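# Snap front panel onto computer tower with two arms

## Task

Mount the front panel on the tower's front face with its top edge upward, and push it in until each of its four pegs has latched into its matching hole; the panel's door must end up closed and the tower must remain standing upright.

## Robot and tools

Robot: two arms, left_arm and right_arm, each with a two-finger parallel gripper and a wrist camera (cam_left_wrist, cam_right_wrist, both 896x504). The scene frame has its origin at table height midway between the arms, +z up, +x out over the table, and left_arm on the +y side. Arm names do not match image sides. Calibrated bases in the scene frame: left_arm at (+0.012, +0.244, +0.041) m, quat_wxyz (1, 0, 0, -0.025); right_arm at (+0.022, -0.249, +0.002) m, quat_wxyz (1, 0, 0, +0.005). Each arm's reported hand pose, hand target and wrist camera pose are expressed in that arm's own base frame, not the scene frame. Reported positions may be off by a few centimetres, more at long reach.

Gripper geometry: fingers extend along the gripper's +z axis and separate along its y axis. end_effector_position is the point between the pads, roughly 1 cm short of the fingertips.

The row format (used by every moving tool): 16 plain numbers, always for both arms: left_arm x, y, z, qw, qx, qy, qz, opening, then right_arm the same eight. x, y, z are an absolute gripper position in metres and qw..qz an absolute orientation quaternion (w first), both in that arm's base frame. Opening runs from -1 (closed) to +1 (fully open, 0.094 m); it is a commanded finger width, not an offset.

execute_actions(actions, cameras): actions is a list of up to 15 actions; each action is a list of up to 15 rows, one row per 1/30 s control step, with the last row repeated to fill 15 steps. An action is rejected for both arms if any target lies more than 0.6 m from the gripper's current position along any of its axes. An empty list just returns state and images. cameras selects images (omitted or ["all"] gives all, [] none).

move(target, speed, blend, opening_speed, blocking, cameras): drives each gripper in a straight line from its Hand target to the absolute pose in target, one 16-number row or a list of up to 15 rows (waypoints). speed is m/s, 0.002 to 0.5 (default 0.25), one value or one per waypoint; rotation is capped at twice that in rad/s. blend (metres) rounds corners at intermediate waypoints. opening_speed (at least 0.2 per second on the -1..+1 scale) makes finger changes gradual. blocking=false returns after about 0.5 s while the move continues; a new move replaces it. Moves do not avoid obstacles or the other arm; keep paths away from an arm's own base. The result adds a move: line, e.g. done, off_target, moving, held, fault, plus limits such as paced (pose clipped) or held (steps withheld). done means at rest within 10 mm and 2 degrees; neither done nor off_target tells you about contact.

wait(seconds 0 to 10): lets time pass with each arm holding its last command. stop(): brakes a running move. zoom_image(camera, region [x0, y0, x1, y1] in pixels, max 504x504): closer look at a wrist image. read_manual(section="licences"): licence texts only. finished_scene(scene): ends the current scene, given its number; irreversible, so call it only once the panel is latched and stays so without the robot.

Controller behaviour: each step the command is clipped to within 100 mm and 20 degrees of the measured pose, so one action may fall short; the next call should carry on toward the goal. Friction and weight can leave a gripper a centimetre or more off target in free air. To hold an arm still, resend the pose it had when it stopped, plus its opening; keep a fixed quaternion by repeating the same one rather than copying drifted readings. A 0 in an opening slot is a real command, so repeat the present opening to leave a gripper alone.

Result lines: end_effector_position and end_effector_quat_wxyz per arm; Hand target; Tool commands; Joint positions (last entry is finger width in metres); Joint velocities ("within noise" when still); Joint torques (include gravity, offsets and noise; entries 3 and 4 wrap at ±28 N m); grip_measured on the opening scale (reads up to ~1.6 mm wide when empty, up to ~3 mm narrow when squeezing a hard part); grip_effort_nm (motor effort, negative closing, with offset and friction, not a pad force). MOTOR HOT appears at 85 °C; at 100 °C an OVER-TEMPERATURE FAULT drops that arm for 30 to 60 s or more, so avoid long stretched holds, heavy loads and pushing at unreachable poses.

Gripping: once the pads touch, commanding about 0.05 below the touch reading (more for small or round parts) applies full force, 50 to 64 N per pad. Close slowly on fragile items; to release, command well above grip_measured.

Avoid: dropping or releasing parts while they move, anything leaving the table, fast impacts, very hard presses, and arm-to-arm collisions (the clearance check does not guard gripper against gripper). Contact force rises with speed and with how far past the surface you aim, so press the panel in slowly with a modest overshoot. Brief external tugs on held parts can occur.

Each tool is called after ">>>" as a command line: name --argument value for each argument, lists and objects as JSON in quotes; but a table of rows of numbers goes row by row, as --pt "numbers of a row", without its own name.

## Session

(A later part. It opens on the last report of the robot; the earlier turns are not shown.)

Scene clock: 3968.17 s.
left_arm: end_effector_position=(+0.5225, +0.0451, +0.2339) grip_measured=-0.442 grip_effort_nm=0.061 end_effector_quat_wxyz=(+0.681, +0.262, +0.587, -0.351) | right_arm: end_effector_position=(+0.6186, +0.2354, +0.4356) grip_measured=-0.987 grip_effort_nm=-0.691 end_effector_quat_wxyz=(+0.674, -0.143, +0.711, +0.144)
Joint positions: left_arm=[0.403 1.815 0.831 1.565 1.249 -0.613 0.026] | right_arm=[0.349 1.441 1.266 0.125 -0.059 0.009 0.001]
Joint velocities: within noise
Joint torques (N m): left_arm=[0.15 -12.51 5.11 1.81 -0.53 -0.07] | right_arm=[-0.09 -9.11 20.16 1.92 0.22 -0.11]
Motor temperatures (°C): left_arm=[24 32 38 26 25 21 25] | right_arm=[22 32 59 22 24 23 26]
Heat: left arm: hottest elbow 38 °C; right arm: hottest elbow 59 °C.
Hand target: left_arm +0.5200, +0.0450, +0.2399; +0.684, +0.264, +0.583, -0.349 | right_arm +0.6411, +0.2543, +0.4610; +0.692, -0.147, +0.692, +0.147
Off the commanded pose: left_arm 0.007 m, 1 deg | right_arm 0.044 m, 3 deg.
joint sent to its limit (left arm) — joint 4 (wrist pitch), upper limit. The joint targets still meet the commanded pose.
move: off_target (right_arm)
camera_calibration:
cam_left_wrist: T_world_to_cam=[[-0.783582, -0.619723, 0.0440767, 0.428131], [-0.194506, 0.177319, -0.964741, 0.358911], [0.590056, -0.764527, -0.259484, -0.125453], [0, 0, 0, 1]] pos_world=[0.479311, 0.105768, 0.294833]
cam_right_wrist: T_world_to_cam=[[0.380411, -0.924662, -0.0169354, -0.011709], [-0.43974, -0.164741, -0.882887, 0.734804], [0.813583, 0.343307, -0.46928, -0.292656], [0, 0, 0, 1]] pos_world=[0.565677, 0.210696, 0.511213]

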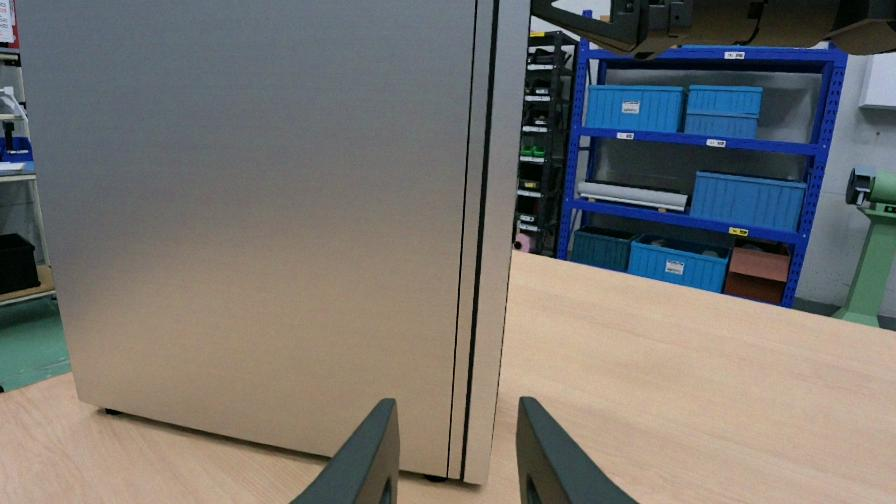

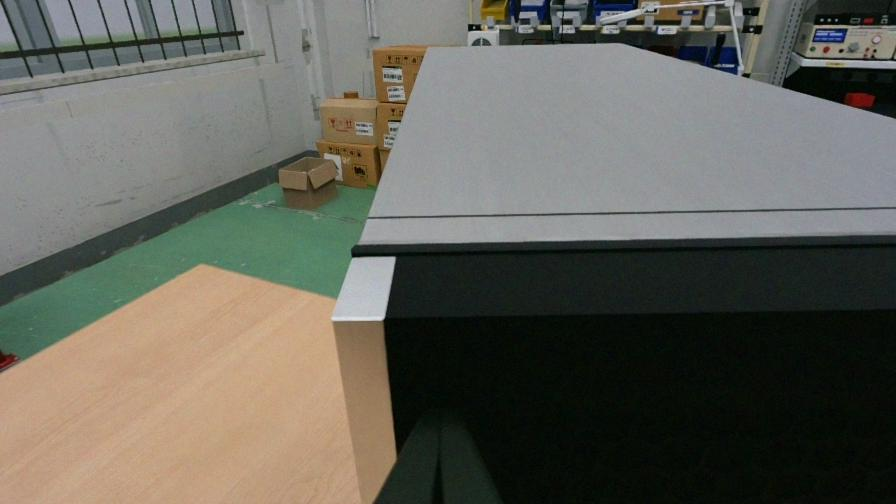

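>>> move --pt "0.52 0.045 0.24 0.684 0.264 0.583 -0.349 -0.44 0.6010 0.2359 0.463 0.69166 -0.14701 0.69166 0.14701 -1.0" --pt "0.52 0.045 0.24 0.684 0.264 0.583 -0.349 -0.44 0.6699 0.0738 0.463 0.69166 -0.14701 0.69166 0.14701 -1.0" --pt "0.52 0.045 0.24 0.684 0.264 0.583 -0.349 -0.44 0.7110 0.0921 0.463 0.69166 -0.14701 0.69166 0.14701 -1.0" --speed '[0.1, 0.2, 0.035]' --blend 0.005

Scene clock: 4002.73 s.
left_arm: end_effector_position=(+0.5225, +0.0451, +0.2339) grip_measured=-0.442 grip_effort_nm=0.061 end_effector_quat_wxyz=(+0.681, +0.262, +0.587, -0.351) | right_arm: end_effector_position=(+0.6904, +0.0765, +0.4327) grip_measured=-0.987 grip_effort_nm=-0.686 end_effector_quat_wxyz=(+0.673, -0.135, +0.712, +0.149)
Joint positions: left_arm=[0.403 1.815 0.831 1.565 1.249 -0.613 0.026] | right_arm=[0.017 1.551 1.38 0.116 -0.387 0.009 0.001]
Joint velocities: within noise
Joint torques (N m): left_arm=[0.21 -12.75 5.19 1.76 -0.51 -0.08] | right_arm=[-0.09 -12.45 18.32 1.62 0.4 -0.13]
Motor temperatures (°C): left_arm=[24 31 37 26 25 21 25] | right_arm=[22 31 68 22 24 23 26]
Heat: left arm: hottest elbow 37 °C; right arm: hottest elbow 68 °C.
Hand target: left_arm +0.5200, +0.0450, +0.2399; +0.684, +0.264, +0.583, -0.349 | right_arm +0.7064, +0.0917, +0.4619; +0.692, -0.147, +0.691, +0.147
Off the commanded pose: left_arm 0.007 m, 1 deg | right_arm 0.040 m, 3 deg.
joint sent to its limit (left arm) — joint 4 (wrist pitch), upper limit. The joint targets still meet the commanded pose.
move: off_target (right_arm)
camera_calibration:
cam_left_wrist: T_world_to_cam=[[-0.783582, -0.619723, 0.0440767, 0.428131], [-0.194506, 0.177319, -0.964741, 0.358911], [0.590056, -0.764527, -0.259484, -0.125453], [0, 0, 0, 1]] pos_world=[0.479311, 0.105768, 0.294833]
cam_right_wrist: T_world_to_cam=[[0.376649, -0.925714, -0.0344754, -0.175737], [-0.446369, -0.148754, -0.882398, 0.740817], [0.81172, 0.347743, -0.469238, -0.296981], [0, 0, 0, 1]] pos_world=[0.637935, 0.05079, 0.508283]

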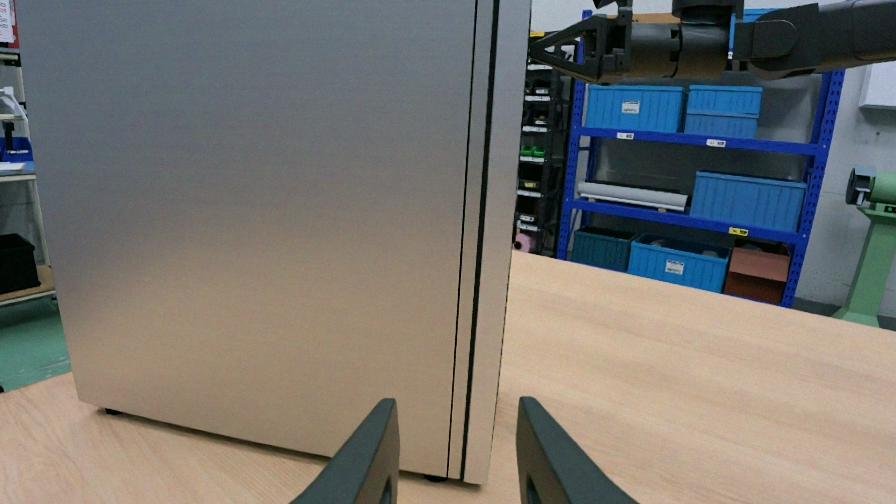

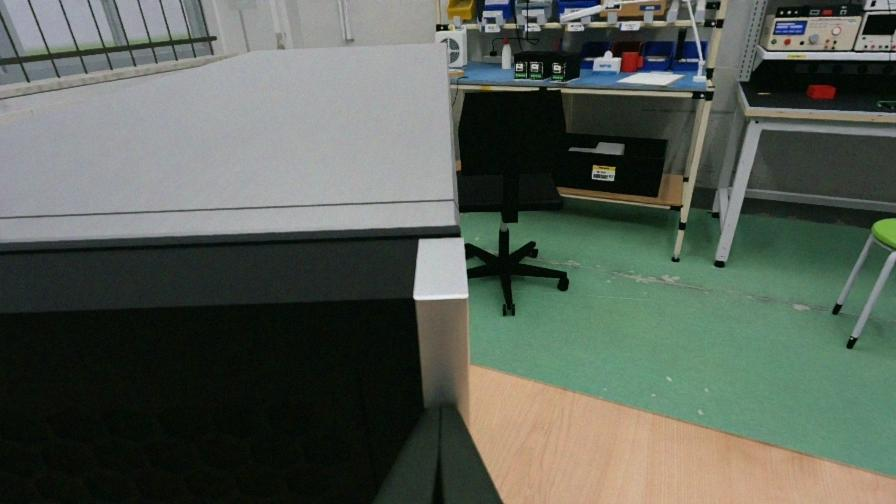

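>>> zoom_image --camera "cam_right_wrist" --region '[350, 190, 490, 310]'

Scaled by 3.600 from the camera's 896x504 image, which has a finer 1280x720 frame.

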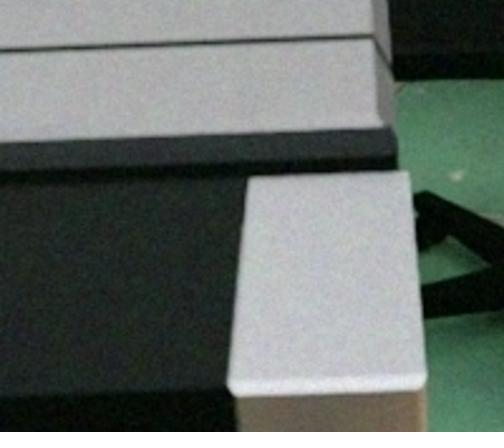

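>>> move --target '[0.52, 0.045, 0.24, 0.684, 0.264, 0.583, -0.349, -0.44, 0.7228, 0.0974, 0.463, 0.69166, -0.14701, 0.69166, 0.14701, -1.0]' --speed 0.04

Scene clock: 4017.43 s.
left_arm: end_effector_position=(+0.5225, +0.0451, +0.2339) grip_measured=-0.442 grip_effort_nm=0.061 end_effector_quat_wxyz=(+0.681, +0.262, +0.587, -0.351) | right_arm: end_effector_position=(+0.6911, +0.0764, +0.4328) grip_measured=-0.987 grip_effort_nm=-0.686 end_effector_quat_wxyz=(+0.670, -0.135, +0.714, +0.149)
Joint positions: left_arm=[0.403 1.815 0.831 1.565 1.249 -0.613 0.026] | right_arm=[0.017 1.552 1.386 0.105 -0.387 0.009 0.001]
Joint velocities: within noise
Joint torques (N m): left_arm=[0.38 -12.63 5.16 1.87 -0.49 -0.08] | right_arm=[1.38 -10.4 20.4 2.22 0.77 -0.12]
Motor temperatures (°C): left_arm=[24 31 37 26 25 21 25] | right_arm=[22 32 70 22 24 23 26]
Heat: left arm: hottest elbow 37 °C; right arm: hottest elbow 70 °C.
Hand target: left_arm +0.5200, +0.0450, +0.2399; +0.684, +0.264, +0.583, -0.349 | right_arm +0.7157, +0.0969, +0.4609; +0.692, -0.146, +0.691, +0.147
Off the commanded pose: left_arm 0.007 m, 1 deg | right_arm 0.049 m, 4 deg.
joint sent to its limit (left arm) — joint 4 (wrist pitch), upper limit. The joint targets still meet the commanded pose.
move: off_target (right_arm)
camera_calibration:
cam_left_wrist: T_world_to_cam=[[-0.783582, -0.619723, 0.0440767, 0.428131], [-0.194506, 0.177319, -0.964741, 0.358911], [0.590056, -0.764527, -0.259484, -0.125453], [0, 0, 0, 1]] pos_world=[0.479311, 0.105768, 0.294833]
cam_right_wrist: T_world_to_cam=[[0.376051, -0.925863, -0.0369279, -0.174544], [-0.452473, -0.148708, -0.879292, 0.744023], [0.808612, 0.347368, -0.47485, -0.292869], [0, 0, 0, 1]] pos_world=[0.639105, 0.0507714, 0.508699]

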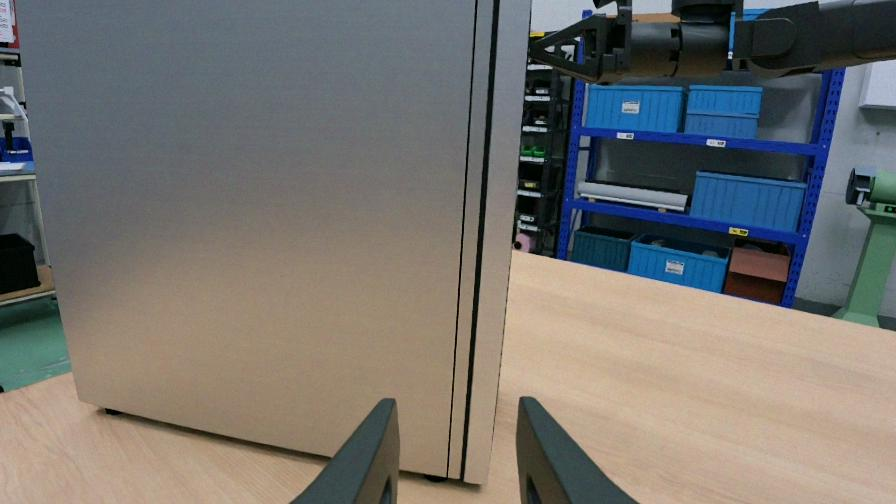

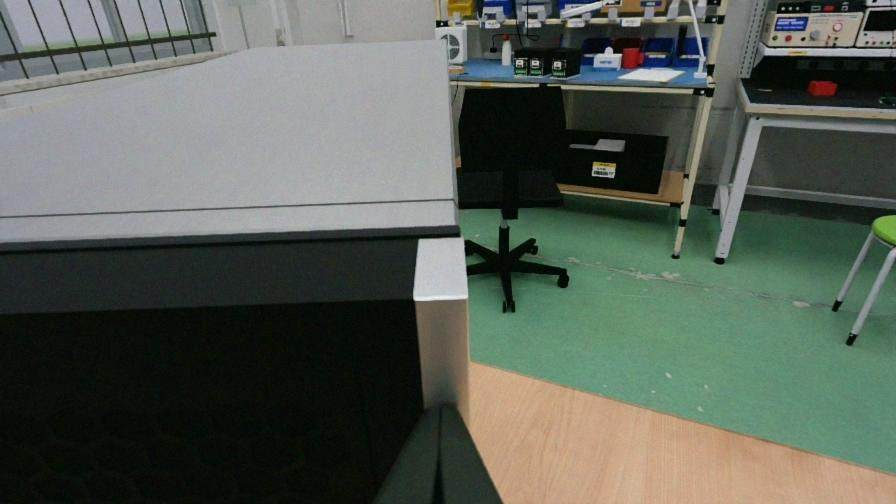

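>>> move --pt "0.52 0.045 0.24 0.684 0.264 0.583 -0.349 -0.44 0.6634 0.0710 0.463 0.69166 -0.14701 0.69166 0.14701 -1.0" --pt "0.52 0.045 0.24 0.684 0.264 0.583 -0.349 -0.44 0.6502 0.0640 0.078 0.69166 -0.14701 0.69166 0.14701 -1.0" --speed '[0.1, 0.25]' --blend 0.005

Scene clock: 4047.47 s.
left_arm: end_effector_position=(+0.5225, +0.0451, +0.2339) grip_measured=-0.442 grip_effort_nm=0.051 end_effector_quat_wxyz=(+0.681, +0.262, +0.587, -0.351) | right_arm: end_effector_position=(+0.6440, +0.0719, +0.0670) grip_measured=-0.987 grip_effort_nm=-0.686 end_effector_quat_wxyz=(+0.678, -0.145, +0.703, +0.155)
Joint positions: left_arm=[0.403 1.815 0.831 1.565 1.249 -0.613 0.026] | right_arm=[0.002 2.082 0.907 1.141 -0.427 0.007 0.001]
Joint velocities: within noise
Joint torques (N m): left_arm=[0.15 -12.81 5.11 1.81 -0.53 -0.08] | right_arm=[-2.43 -16.09 6.27 2.02 -0.08 -0.11]
Motor temperatures (°C): left_arm=[24 31 37 26 25 21 25] | right_arm=[22 32 73 22 24 23 26]
Heat: left arm: hottest elbow 37 °C; right arm: hottest elbow 73 °C.
Hand target: left_arm +0.5200, +0.0450, +0.2399; +0.684, +0.264, +0.583, -0.349 | right_arm +0.6499, +0.0640, +0.0781; +0.692, -0.147, +0.692, +0.147
Off the commanded pose: left_arm 0.007 m, 1 deg | right_arm 0.015 m, 2 deg.
joint sent to its limit (left arm) — joint 4 (wrist pitch), upper limit. The joint targets still meet the commanded pose.
move: off_target (right_arm)
camera_calibration:
cam_left_wrist: T_world_to_cam=[[-0.783582, -0.619723, 0.0440767, 0.428131], [-0.194506, 0.177319, -0.964741, 0.358911], [0.590056, -0.764527, -0.259484, -0.125453], [0, 0, 0, 1]] pos_world=[0.479311, 0.105768, 0.294833]
cam_right_wrist: T_world_to_cam=[[0.399478, -0.91637, -0.0261486, -0.191086], [-0.42392, -0.159361, -0.891569, 0.383665], [0.81284, 0.367247, -0.452129, -0.432562], [0, 0, 0, 1]] pos_world=[0.590582, 0.0448933, 0.141494]

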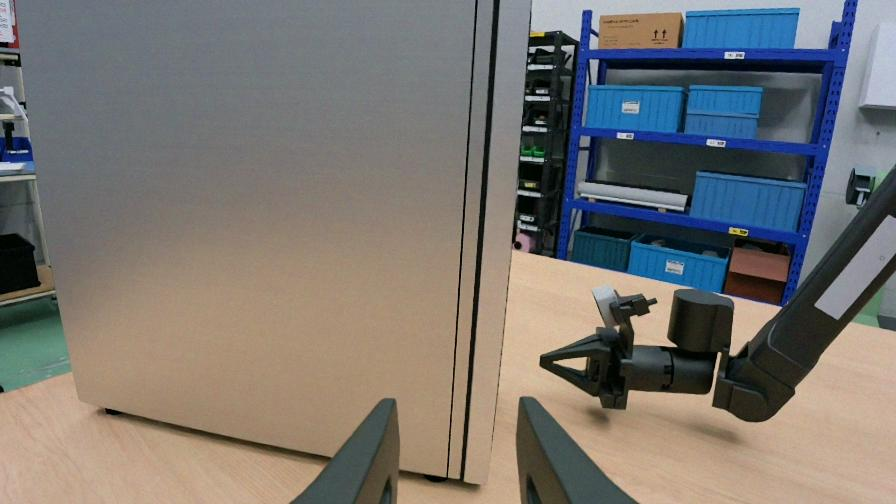

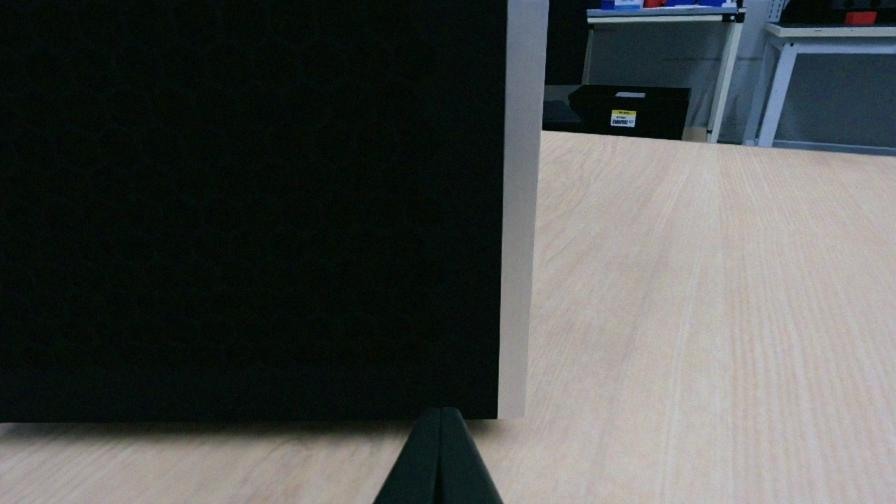

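>>> move --pt "0.52 0.045 0.24 0.684 0.264 0.583 -0.349 -0.44 0.6808 0.0689 0.078 0.69166 -0.14701 0.69166 0.14701 -1.0" --pt "0.52 0.045 0.24 0.684 0.264 0.583 -0.349 -0.44 0.7173 0.0851 0.078 0.69166 -0.14701 0.69166 0.14701 -1.0" --speed '[0.06, 0.035]' --blend 0.005

Scene clock: 4066.03 s.
left_arm: end_effector_position=(+0.5225, +0.0451, +0.2339) grip_measured=-0.442 grip_effort_nm=0.056 end_effector_quat_wxyz=(+0.681, +0.262, +0.587, -0.351) | right_arm: end_effector_position=(+0.6975, +0.0711, +0.0739) grip_measured=-0.987 grip_effort_nm=-0.691 end_effector_quat_wxyz=(+0.686, -0.139, +0.699, +0.146)
Joint positions: left_arm=[0.403 1.815 0.831 1.565 1.249 -0.613 0.026] | right_arm=[0.007 2.138 1.066 1.055 -0.398 0.007 0.001]
Joint velocities: within noise
Joint torques (N m): left_arm=[0.21 -12.98 5.15 1.81 -0.54 -0.07] | right_arm=[0.15 -15.56 11.32 0.47 0.31 -0.11]
Motor temperatures (°C): left_arm=[24 31 37 26 25 21 25] | right_arm=[22 32 65 22 24 23 26]
Heat: left arm: hottest elbow 37 °C; right arm: hottest elbow 65 °C.
Hand target: left_arm +0.5200, +0.0450, +0.2399; +0.684, +0.264, +0.583, -0.349 | right_arm +0.7152, +0.0852, +0.0785; +0.692, -0.147, +0.692, +0.147
Off the commanded pose: left_arm 0.007 m, 1 deg | right_arm 0.025 m, 1 deg.
joint sent to its limit (left arm) — joint 4 (wrist pitch), upper limit. The joint targets still meet the commanded pose.
move: off_target (right_arm)
camera_calibration:
cam_left_wrist: T_world_to_cam=[[-0.783582, -0.619723, 0.0440767, 0.428131], [-0.194506, 0.177319, -0.964741, 0.358911], [0.590056, -0.764527, -0.259484, -0.125453], [0, 0, 0, 1]] pos_world=[0.479311, 0.105768, 0.294833]
cam_right_wrist: T_world_to_cam=[[0.378096, -0.925577, -0.0187185, -0.197923], [-0.411867, -0.15007, -0.898802, 0.40378], [0.829101, 0.347543, -0.437956, -0.483633], [0, 0, 0, 1]] pos_world=[0.642118, 0.0454855, 0.147404]

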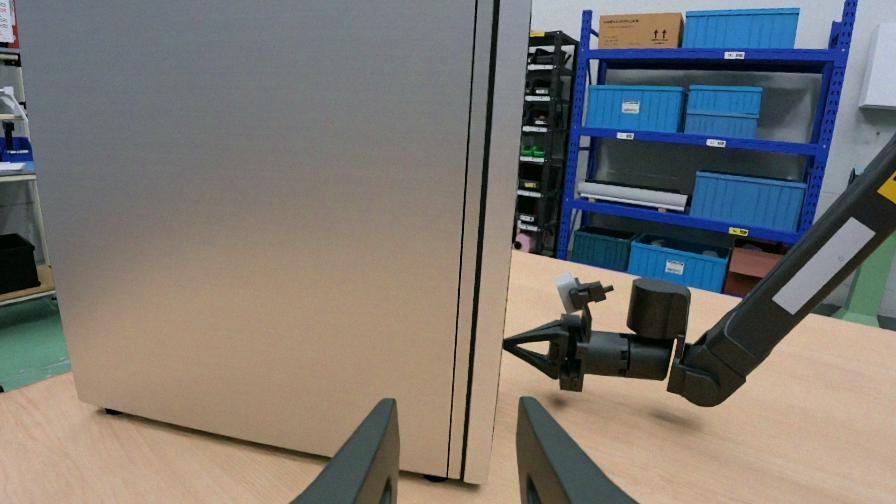

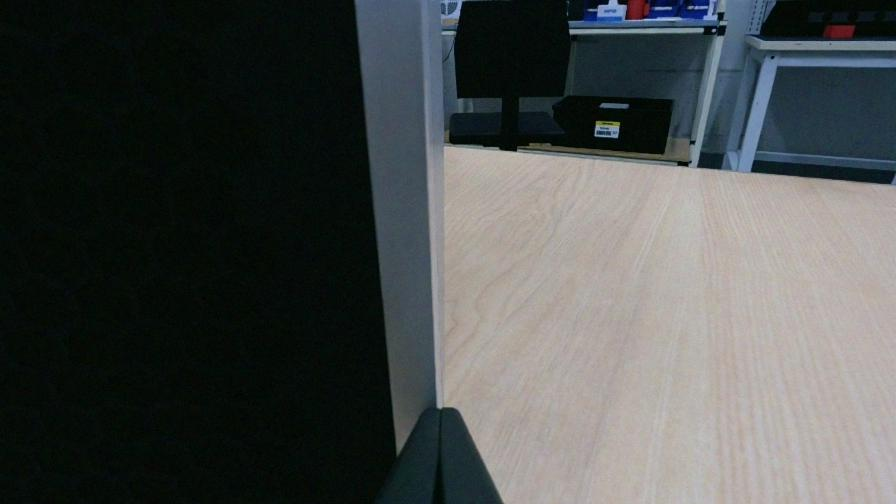

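>>> move --pt "0.52 0.045 0.24 0.684 0.264 0.583 -0.349 -0.44 0.6853 0.0709 0.078 0.69166 -0.14701 0.69166 0.14701 -1.0" --pt "0.52 0.045 0.24 0.684 0.264 0.583 -0.349 -0.44 0.6809 0.0810 0.078 0.69166 -0.14701 0.69166 0.14701 -1.0" --speed '[0.08, 0.08]'

Scene clock: 4078.40 s.
left_arm: end_effector_position=(+0.5225, +0.0451, +0.2339) grip_measured=-0.442 grip_effort_nm=0.056 end_effector_quat_wxyz=(+0.681, +0.262, +0.587, -0.351) | right_arm: end_effector_position=(+0.6813, +0.0723, +0.0616) grip_measured=-0.987 grip_effort_nm=-0.686 end_effector_quat_wxyz=(+0.680, -0.139, +0.705, +0.148)
Joint positions: left_arm=[0.403 1.815 0.831 1.565 1.249 -0.613 0.026] | right_arm=[0.009 2.138 1.02 1.084 -0.4 0.007 0.001]
Joint velocities: within noise
Joint torques (N m): left_arm=[0.44 -12.92 5.15 1.84 -0.53 -0.06] | right_arm=[-0.85 -18.61 5.15 2.18 0.12 -0.13]
Motor temperatures (°C): left_arm=[24 31 37 26 25 21 25] | right_arm=[22 32 63 22 24 23 26]
Heat: left arm: hottest elbow 37 °C; right arm: hottest elbow 63 °C.
Hand target: left_arm +0.5200, +0.0450, +0.2399; +0.684, +0.264, +0.583, -0.349 | right_arm +0.6808, +0.0808, +0.0777; +0.692, -0.147, +0.692, +0.147
Off the commanded pose: left_arm 0.007 m, 1 deg | right_arm 0.019 m, 2 deg.
joint sent to its limit (left arm) — joint 4 (wrist pitch), upper limit. The joint targets still meet the commanded pose.
move: off_target (right_arm)
camera_calibration:
cam_left_wrist: T_world_to_cam=[[-0.783582, -0.619723, 0.0440767, 0.428131], [-0.194506, 0.177319, -0.964741, 0.358911], [0.590056, -0.764527, -0.259484, -0.125453], [0, 0, 0, 1]] pos_world=[0.479311, 0.105768, 0.294833]
cam_right_wrist: T_world_to_cam=[[0.380875, -0.924277, -0.0254369, -0.192484], [-0.427397, -0.151593, -0.891264, 0.396482], [0.819918, 0.350332, -0.452771, -0.469089], [0, 0, 0, 1]] pos_world=[0.627382, 0.0465322, 0.136084]

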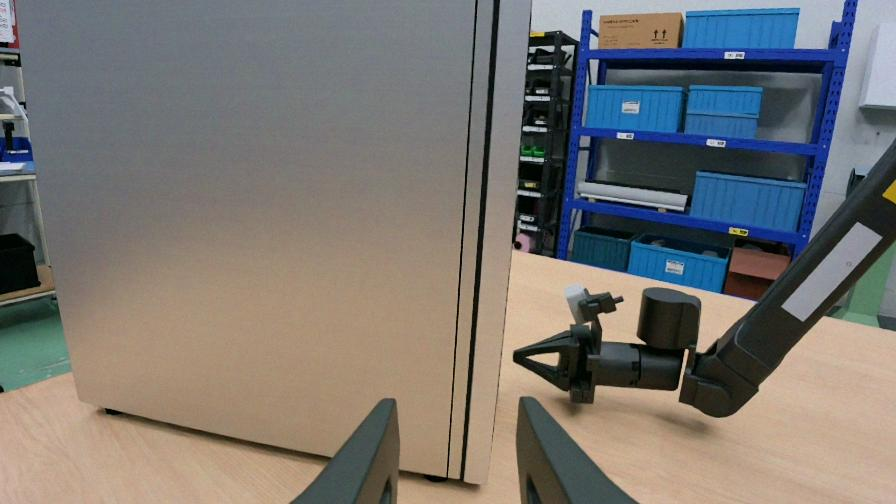

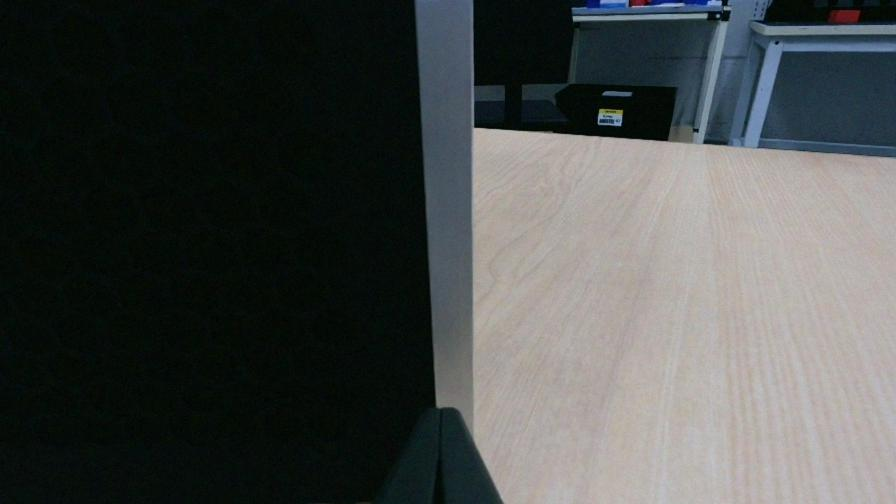

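>>> move --target '[0.52, 0.045, 0.24, 0.684, 0.264, 0.583, -0.349, -0.44, 0.7134, 0.0987, 0.080, 0.69166, -0.14701, 0.69166, 0.14701, -1.0]' --speed 0.035

Scene clock: 4086.63 s.
left_arm: end_effector_position=(+0.5225, +0.0451, +0.2339) grip_measured=-0.442 grip_effort_nm=0.071 end_effector_quat_wxyz=(+0.681, +0.262, +0.587, -0.351) | right_arm: end_effector_position=(+0.6917, +0.0839, +0.0685) grip_measured=-0.987 grip_effort_nm=-0.681 end_effector_quat_wxyz=(+0.682, -0.139, +0.702, +0.147)
Joint positions: left_arm=[0.403 1.815 0.831 1.565 1.249 -0.613 0.026] | right_arm=[0.031 2.138 1.05 1.061 -0.376 0.007 0.001]
Joint velocities: within noise
Joint torques (N m): left_arm=[-0.09 -12.69 5.18 1.81 -0.53 -0.08] | right_arm=[0.09 -16.67 11.33 0.5 0.4 -0.11]
Motor temperatures (°C): left_arm=[24 31 37 26 25 21 25] | right_arm=[22 32 60 22 24 23 26]
Heat: left arm: hottest elbow 37 °C; right arm: hottest elbow 60 °C.
Hand target: left_arm +0.5200, +0.0450, +0.2399; +0.684, +0.264, +0.583, -0.349 | right_arm +0.7110, +0.0987, +0.0808; +0.692, -0.147, +0.692, +0.147
Off the commanded pose: left_arm 0.007 m, 1 deg | right_arm 0.029 m, 2 deg.
joint sent to its limit (left arm) — joint 4 (wrist pitch), upper limit. The joint targets still meet the commanded pose.
move: off_target (right_arm)
camera_calibration:
cam_left_wrist: T_world_to_cam=[[-0.783582, -0.619723, 0.0440767, 0.428131], [-0.194506, 0.177319, -0.964741, 0.358911], [0.590056, -0.764527, -0.259484, -0.125453], [0, 0, 0, 1]] pos_world=[0.479311, 0.105768, 0.294833]
cam_right_wrist: T_world_to_cam=[[0.379294, -0.925012, -0.0221218, -0.184603], [-0.421202, -0.151325, -0.894254, 0.404714], [0.823847, 0.348503, -0.447014, -0.481489], [0, 0, 0, 1]] pos_world=[0.637159, 0.0582834, 0.142601]

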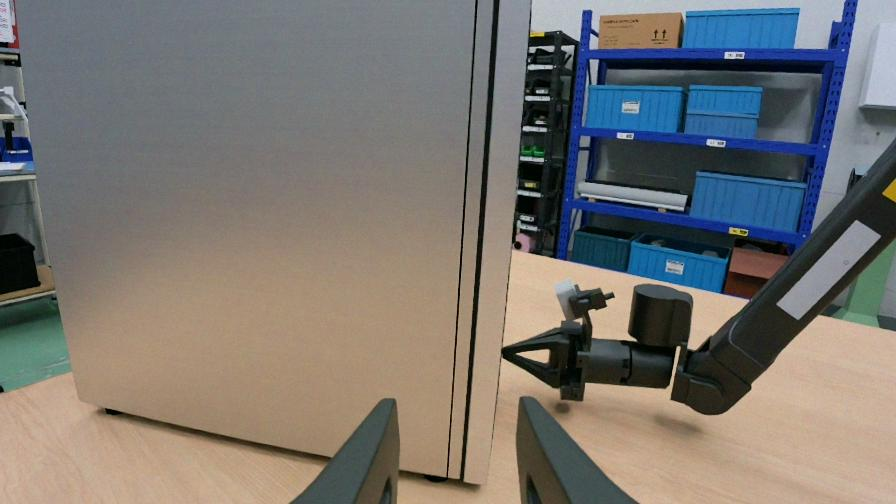

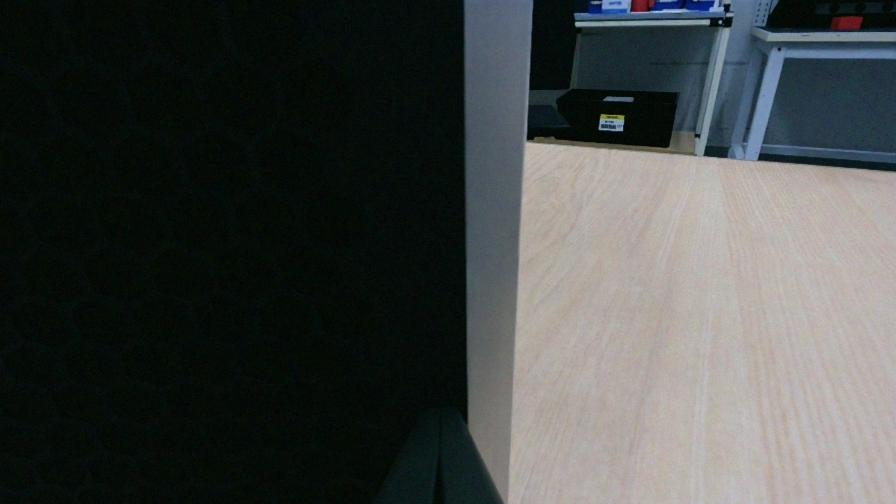

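>>> move --pt "0.52 0.045 0.24 0.684 0.264 0.583 -0.349 -0.44 0.6705 0.0796 0.080 0.69166 -0.14701 0.69166 0.14701 -1.0" --pt "0.52 0.045 0.24 0.684 0.264 0.583 -0.349 -0.44 0.6030 0.2312 0.085 0.69166 -0.14701 0.69166 0.14701 -1.0" --pt "0.52 0.045 0.24 0.684 0.264 0.583 -0.349 -0.44 0.6459 0.2503 0.080 0.69166 -0.14701 0.69166 0.14701 -1.0" --speed '[0.1, 0.18, 0.035]' --blend 0.005

Scene clock: 4103.60 s.
left_arm: end_effector_position=(+0.5225, +0.0451, +0.2339) grip_measured=-0.442 grip_effort_nm=0.061 end_effector_quat_wxyz=(+0.681, +0.262, +0.587, -0.351) | right_arm: end_effector_position=(+0.6220, +0.2365, +0.0804) grip_measured=-0.987 grip_effort_nm=-0.681 end_effector_quat_wxyz=(+0.688, -0.144, +0.696, +0.148)
Joint positions: left_arm=[0.403 1.815 0.831 1.565 1.249 -0.613 0.026] | right_arm=[0.346 2.068 0.923 1.135 -0.069 0.007 0.001]
Joint velocities: within noise
Joint torques (N m): left_arm=[0.03 -12.57 5.22 1.74 -0.52 -0.06] | right_arm=[-0.62 -13.45 12.22 0.18 0.21 -0.11]
Motor temperatures (°C): left_arm=[24 31 37 26 25 21 25] | right_arm=[22 33 57 22 24 23 26]
Heat: left arm: hottest elbow 37 °C; right arm: hottest elbow 57 °C.
Hand target: left_arm +0.5200, +0.0450, +0.2399; +0.684, +0.264, +0.583, -0.349 | right_arm +0.6434, +0.2494, +0.0806; +0.692, -0.147, +0.692, +0.147
Off the commanded pose: left_arm 0.007 m, 1 deg | right_arm 0.028 m, 1 deg.
joint sent to its limit (left arm) — joint 4 (wrist pitch), upper limit. The joint targets still meet the commanded pose.
move: off_target (right_arm)
camera_calibration:
cam_left_wrist: T_world_to_cam=[[-0.783582, -0.619723, 0.0440767, 0.428131], [-0.194506, 0.177319, -0.964741, 0.358911], [0.590056, -0.764527, -0.259484, -0.125453], [0, 0, 0, 1]] pos_world=[0.479311, 0.105768, 0.294833]
cam_right_wrist: T_world_to_cam=[[0.387742, -0.921675, -0.0130822, -0.0235263], [-0.404242, -0.157272, -0.901029, 0.400505], [0.828399, 0.354655, -0.433561, -0.477315], [0, 0, 0, 1]] pos_world=[0.56643, 0.210587, 0.153614]

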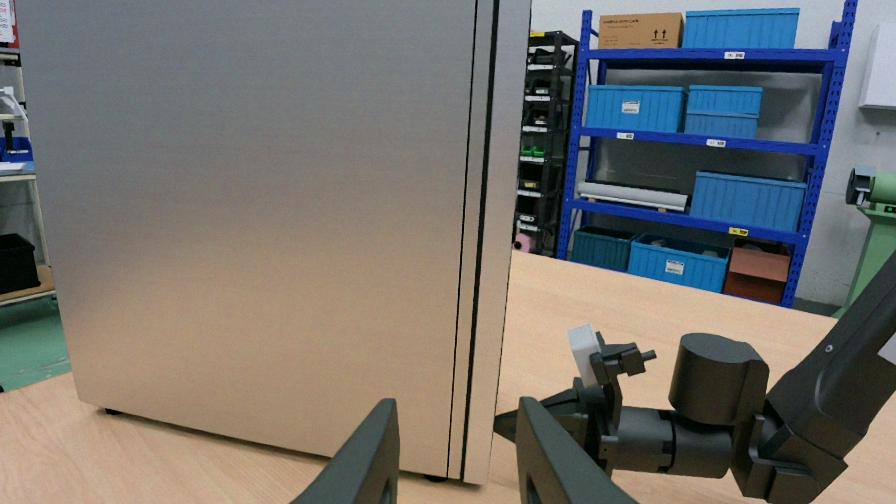

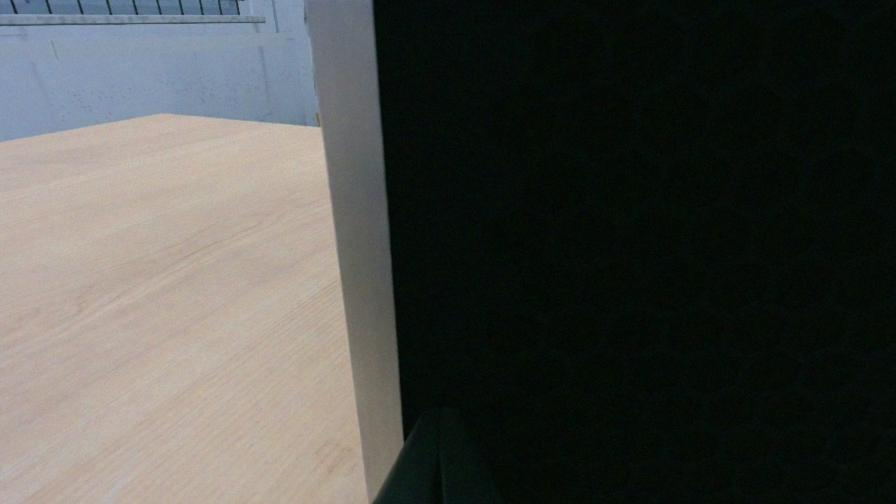

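>>> move --pt "0.52 0.045 0.24 0.684 0.264 0.583 -0.349 -0.44 0.5837 0.2226 0.083 0.69166 -0.14701 0.69166 0.14701 -1.0" --pt "0.52 0.045 0.24 0.684 0.264 0.583 -0.349 -0.44 0.443 0.10 0.40 0.83844 -0.10708 0.50378 0.17821 -1.0" --speed '[0.12, 0.3]' --blend 0.02

Scene clock: 4147.77 s.
left_arm: end_effector_position=(+0.5225, +0.0451, +0.2339) grip_measured=-0.442 grip_effort_nm=0.061 end_effector_quat_wxyz=(+0.681, +0.262, +0.587, -0.351) | right_arm: end_effector_position=(+0.4410, +0.1049, +0.3990) grip_measured=-0.987 grip_effort_nm=-0.686 end_effector_quat_wxyz=(+0.839, -0.112, +0.502, +0.177)
Joint positions: left_arm=[0.403 1.815 0.831 1.565 1.249 -0.613 0.026] | right_arm=[0.139 1.154 0.533 1.13 -0.254 0.127 0.001]
Joint velocities: within noise
Joint torques (N m): left_arm=[0.21 -13.04 5.24 1.78 -0.52 -0.08] | right_arm=[-2.32 -6.36 8.94 0.66 -0.02 0.09]
Motor temperatures (°C): left_arm=[24 31 36 26 25 21 25] | right_arm=[22 33 53 22 24 23 26]
Heat: left arm: hottest elbow 36 °C; right arm: hottest elbow 53 °C.
Hand target: left_arm +0.5200, +0.0450, +0.2399; +0.684, +0.264, +0.583, -0.349 | right_arm +0.4429, +0.0999, +0.4001; +0.839, -0.107, +0.504, +0.178
Off the commanded pose: left_arm 0.007 m, 1 deg | right_arm 0.005 m, 1 deg.
joint sent to its limit (left arm) — joint 4 (wrist pitch), upper limit. The joint targets still meet the commanded pose.
move: done
camera_calibration:
cam_left_wrist: T_world_to_cam=[[-0.783582, -0.619723, 0.0440767, 0.428131], [-0.194506, 0.177319, -0.964741, 0.358911], [0.590056, -0.764527, -0.259484, -0.125453], [0, 0, 0, 1]] pos_world=[0.479311, 0.105768, 0.294833]
cam_right_wrist: T_world_to_cam=[[0.398679, -0.917088, -0.00212706, -0.0801685], [0.0481931, 0.0232667, -0.998567, 0.414208], [0.915823, 0.398005, 0.0534733, -0.379963], [0, 0, 0, 1]] pos_world=[0.359979, 0.0680686, 0.433762]

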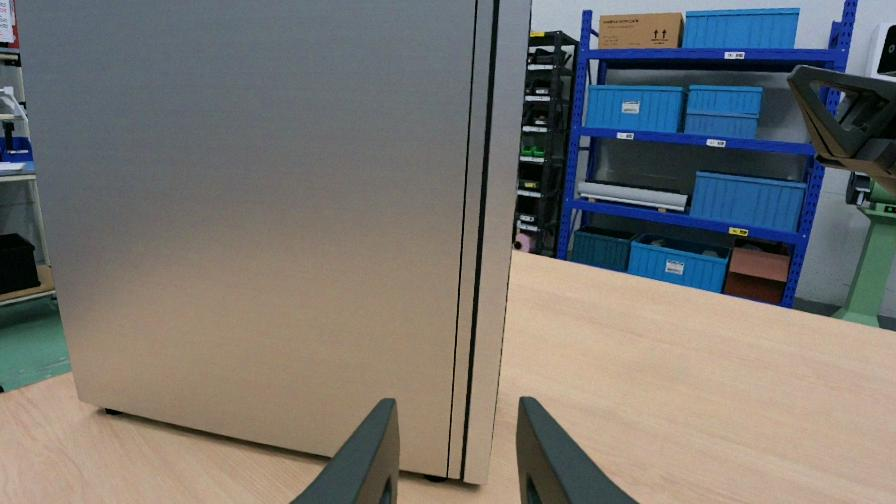

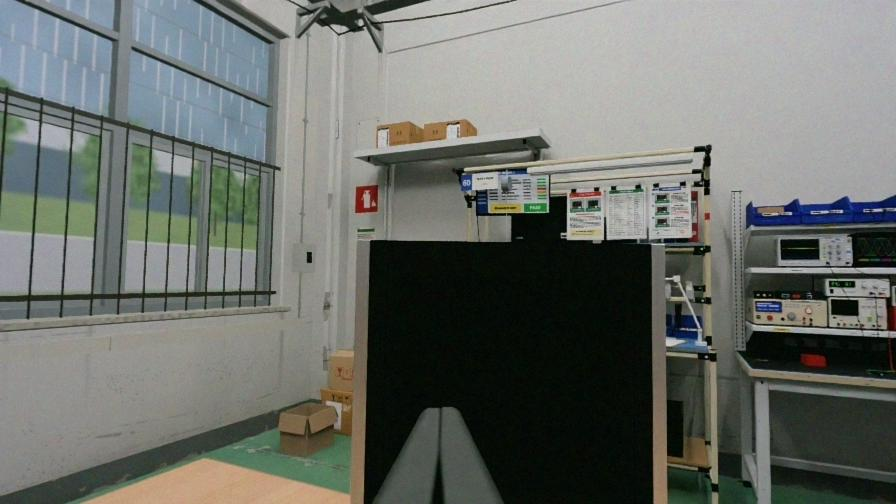

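>>> zoom_image --camera "cam_right_wrist" --region '[330, 220, 690, 504]'

>>> move --target '[0.52, 0.045, 0.24, 0.684, 0.264, 0.583, -0.349, -0.44, 0.507, 0.100, 0.60, 0.45248, -0.17684, 0.8692, 0.09206, -1.0]' --speed 0.25

Scaled by 1.400 from the camera's 896x504 image, which has a finer 1280x720 frame.

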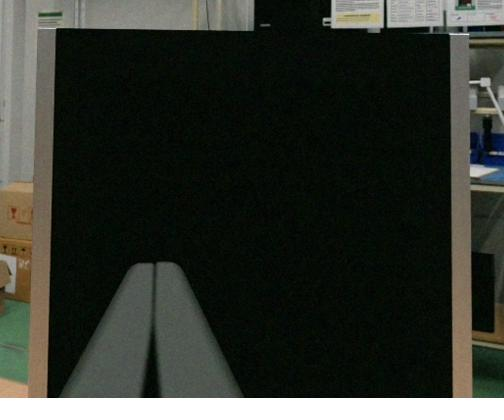

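Scene clock: 4164.00 s.
left_arm: end_effector_position=(+0.5225, +0.0451, +0.2339) grip_measured=-0.442 grip_effort_nm=0.056 end_effector_quat_wxyz=(+0.681, +0.262, +0.587, -0.351) | right_arm: end_effector_position=(+0.5077, +0.0965, +0.5796) grip_measured=-0.987 grip_effort_nm=-0.686 end_effector_quat_wxyz=(+0.437, -0.167, +0.879, +0.096)
Joint positions: left_arm=[0.403 1.815 0.831 1.565 1.249 -0.613 0.026] | right_arm=[0.112 1.358 1.951 -1.257 -0.233 -0.151 0.001]
Joint velocities: within noise
Joint torques (N m): left_arm=[0.03 -12.4 5.15 1.85 -0.52 -0.09] | right_arm=[-0.73 -9.93 13.75 0.92 0.03 -0.16]
Motor temperatures (°C): left_arm=[24 31 36 26 25 21 25] | right_arm=[22 32 54 22 24 23 26]
Heat: left arm: hottest elbow 36 °C; right arm: hottest elbow 54 °C.
Hand target: left_arm +0.5200, +0.0450, +0.2399; +0.684, +0.264, +0.583, -0.349 | right_arm +0.5064, +0.0999, +0.5994; +0.453, -0.177, +0.869, +0.092
Off the commanded pose: left_arm 0.007 m, 1 deg | right_arm 0.021 m, 2 deg.
joint sent to its limit (left arm) — joint 4 (wrist pitch), upper limit. The joint targets still meet the commanded pose.
move: off_target (right_arm)
camera_calibration:
cam_left_wrist: T_world_to_cam=[[-0.783582, -0.619723, 0.0440767, 0.428131], [-0.194506, 0.177319, -0.964741, 0.358911], [0.590056, -0.764527, -0.259484, -0.125453], [0, 0, 0, 1]] pos_world=[0.479311, 0.105768, 0.294833]
cam_right_wrist: T_world_to_cam=[[0.362191, -0.931955, -0.0166516, -0.0856668], [-0.825507, -0.312423, -0.470031, 0.761111], [0.432846, 0.183987, -0.882493, 0.360956], [0, 0, 0, 1]] pos_world=[0.503092, 0.0915402, 0.674861]

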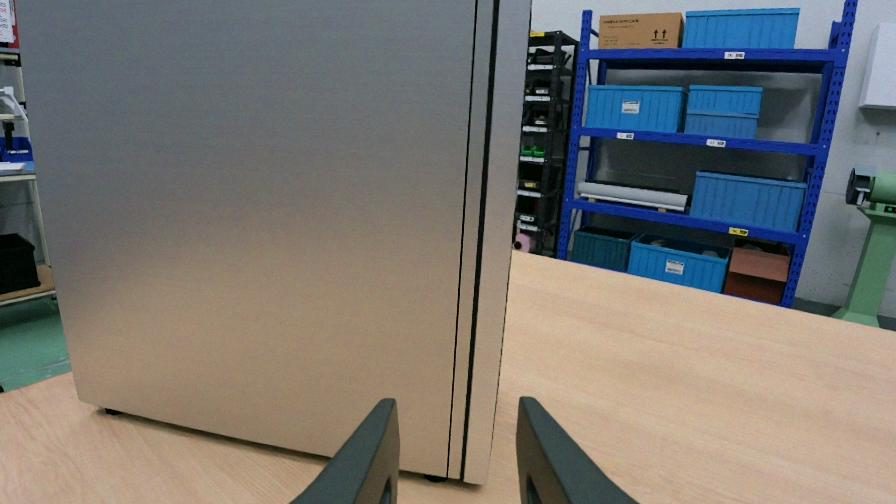

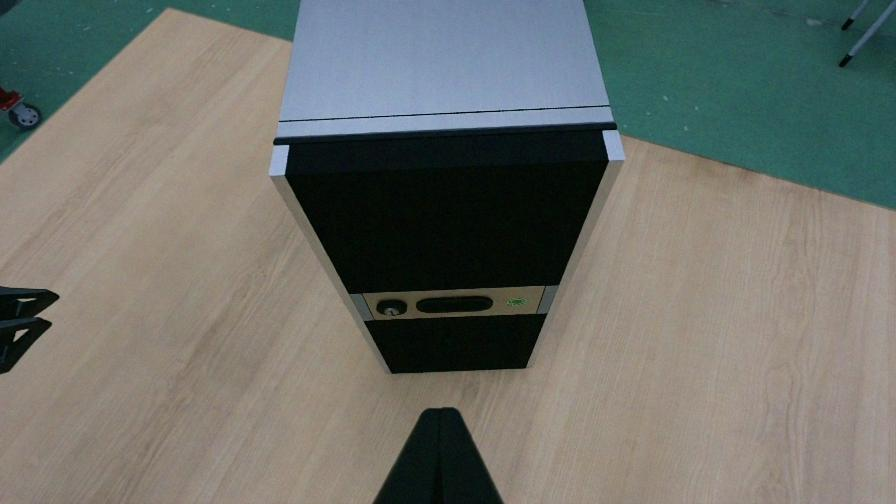

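>>> execute_actions --actions '[]'

Scene clock: 4190.93 s.
left_arm: end_effector_position=(+0.5225, +0.0451, +0.2339) grip_measured=-0.442 grip_effort_nm=0.056 end_effector_quat_wxyz=(+0.681, +0.262, +0.587, -0.351) | right_arm: end_effector_position=(+0.5076, +0.0965, +0.5797) grip_measured=-0.987 grip_effort_nm=-0.686 end_effector_quat_wxyz=(+0.437, -0.168, +0.879, +0.096)
Joint positions: left_arm=[0.403 1.815 0.831 1.565 1.249 -0.613 0.026] | right_arm=[0.112 1.358 1.951 -1.257 -0.232 -0.151 0.001]
Joint velocities: within noise
Joint torques (N m): left_arm=[0.21 -12.4 5.12 1.8 -0.52 -0.09] | right_arm=[-0.5 -9.41 13.57 0.96 0.01 -0.21]
Motor temperatures (°C): left_arm=[24 31 36 26 25 21 25] | right_arm=[22 31 58 22 24 23 26]
Heat: left arm: hottest elbow 36 °C; right arm: hottest elbow 58 °C.
Hand target: left_arm +0.5200, +0.0450, +0.2399; +0.684, +0.264, +0.583, -0.349 | right_arm +0.5064, +0.0998, +0.5995; +0.453, -0.177, +0.869, +0.092
Tool commands: left_gripper/opening=-0.44 right_gripper/opening=-1.0
Off the commanded pose: left_arm 0.007 m, 1 deg | right_arm 0.021 m, 2 deg.
camera_calibration:
cam_left_wrist: T_world_to_cam=[[-0.783582, -0.619723, 0.0440767, 0.428131], [-0.194506, 0.177319, -0.964741, 0.358911], [0.590056, -0.764527, -0.259484, -0.125453], [0, 0, 0, 1]] pos_world=[0.479311, 0.105768, 0.294833]
cam_right_wrist: T_world_to_cam=[[0.362127, -0.931989, -0.0161193, -0.0859814], [-0.825461, -0.312606, -0.469992, 0.761061], [0.432988, 0.183502, -0.882524, 0.361087], [0, 0, 0, 1]] pos_world=[0.503016, 0.0915183, 0.674974]

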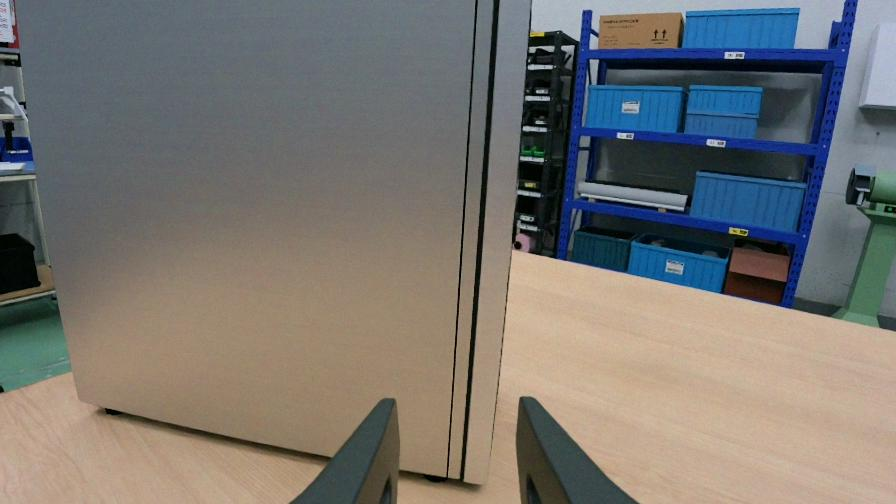

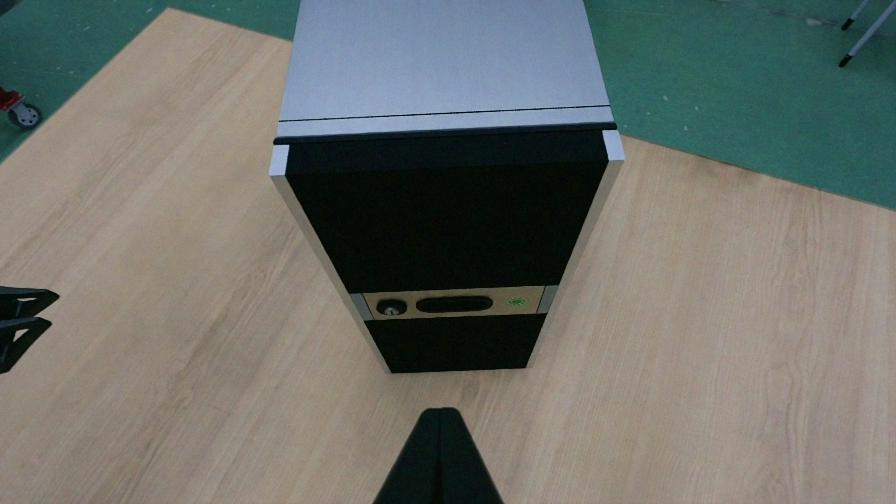

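>>> zoom_image --camera "cam_right_wrist" --region '[255, 100, 455, 212]'

>>> zoom_image --camera "cam_right_wrist" --region '[445, 90, 645, 202]'

>>> zoom_image --camera "cam_left_wrist" --region '[420, 380, 560, 500]'

Scaled by 2.520 from the camera's 896x504 image, which has a finer 1280x720 frame.

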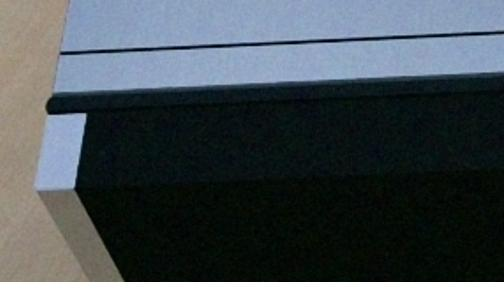

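Scaled by 2.520 from the camera's 896x504 image, which has a finer 1280x720 frame.

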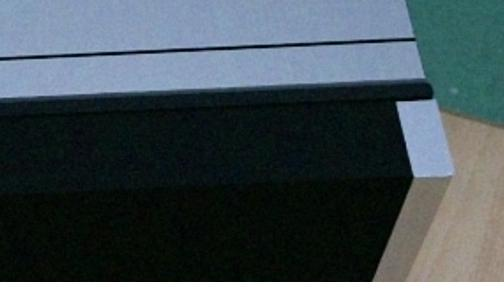

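Scaled by 3.600 from the camera's 896x504 image, which has a finer 1280x720 frame.

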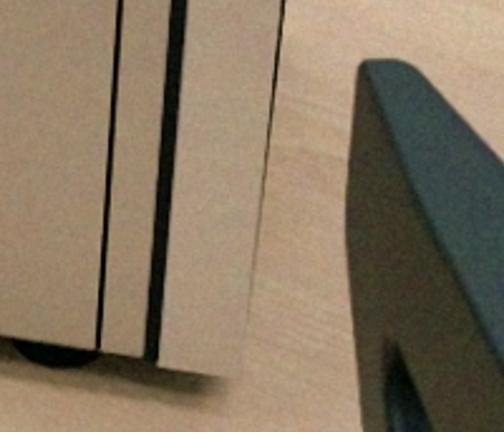

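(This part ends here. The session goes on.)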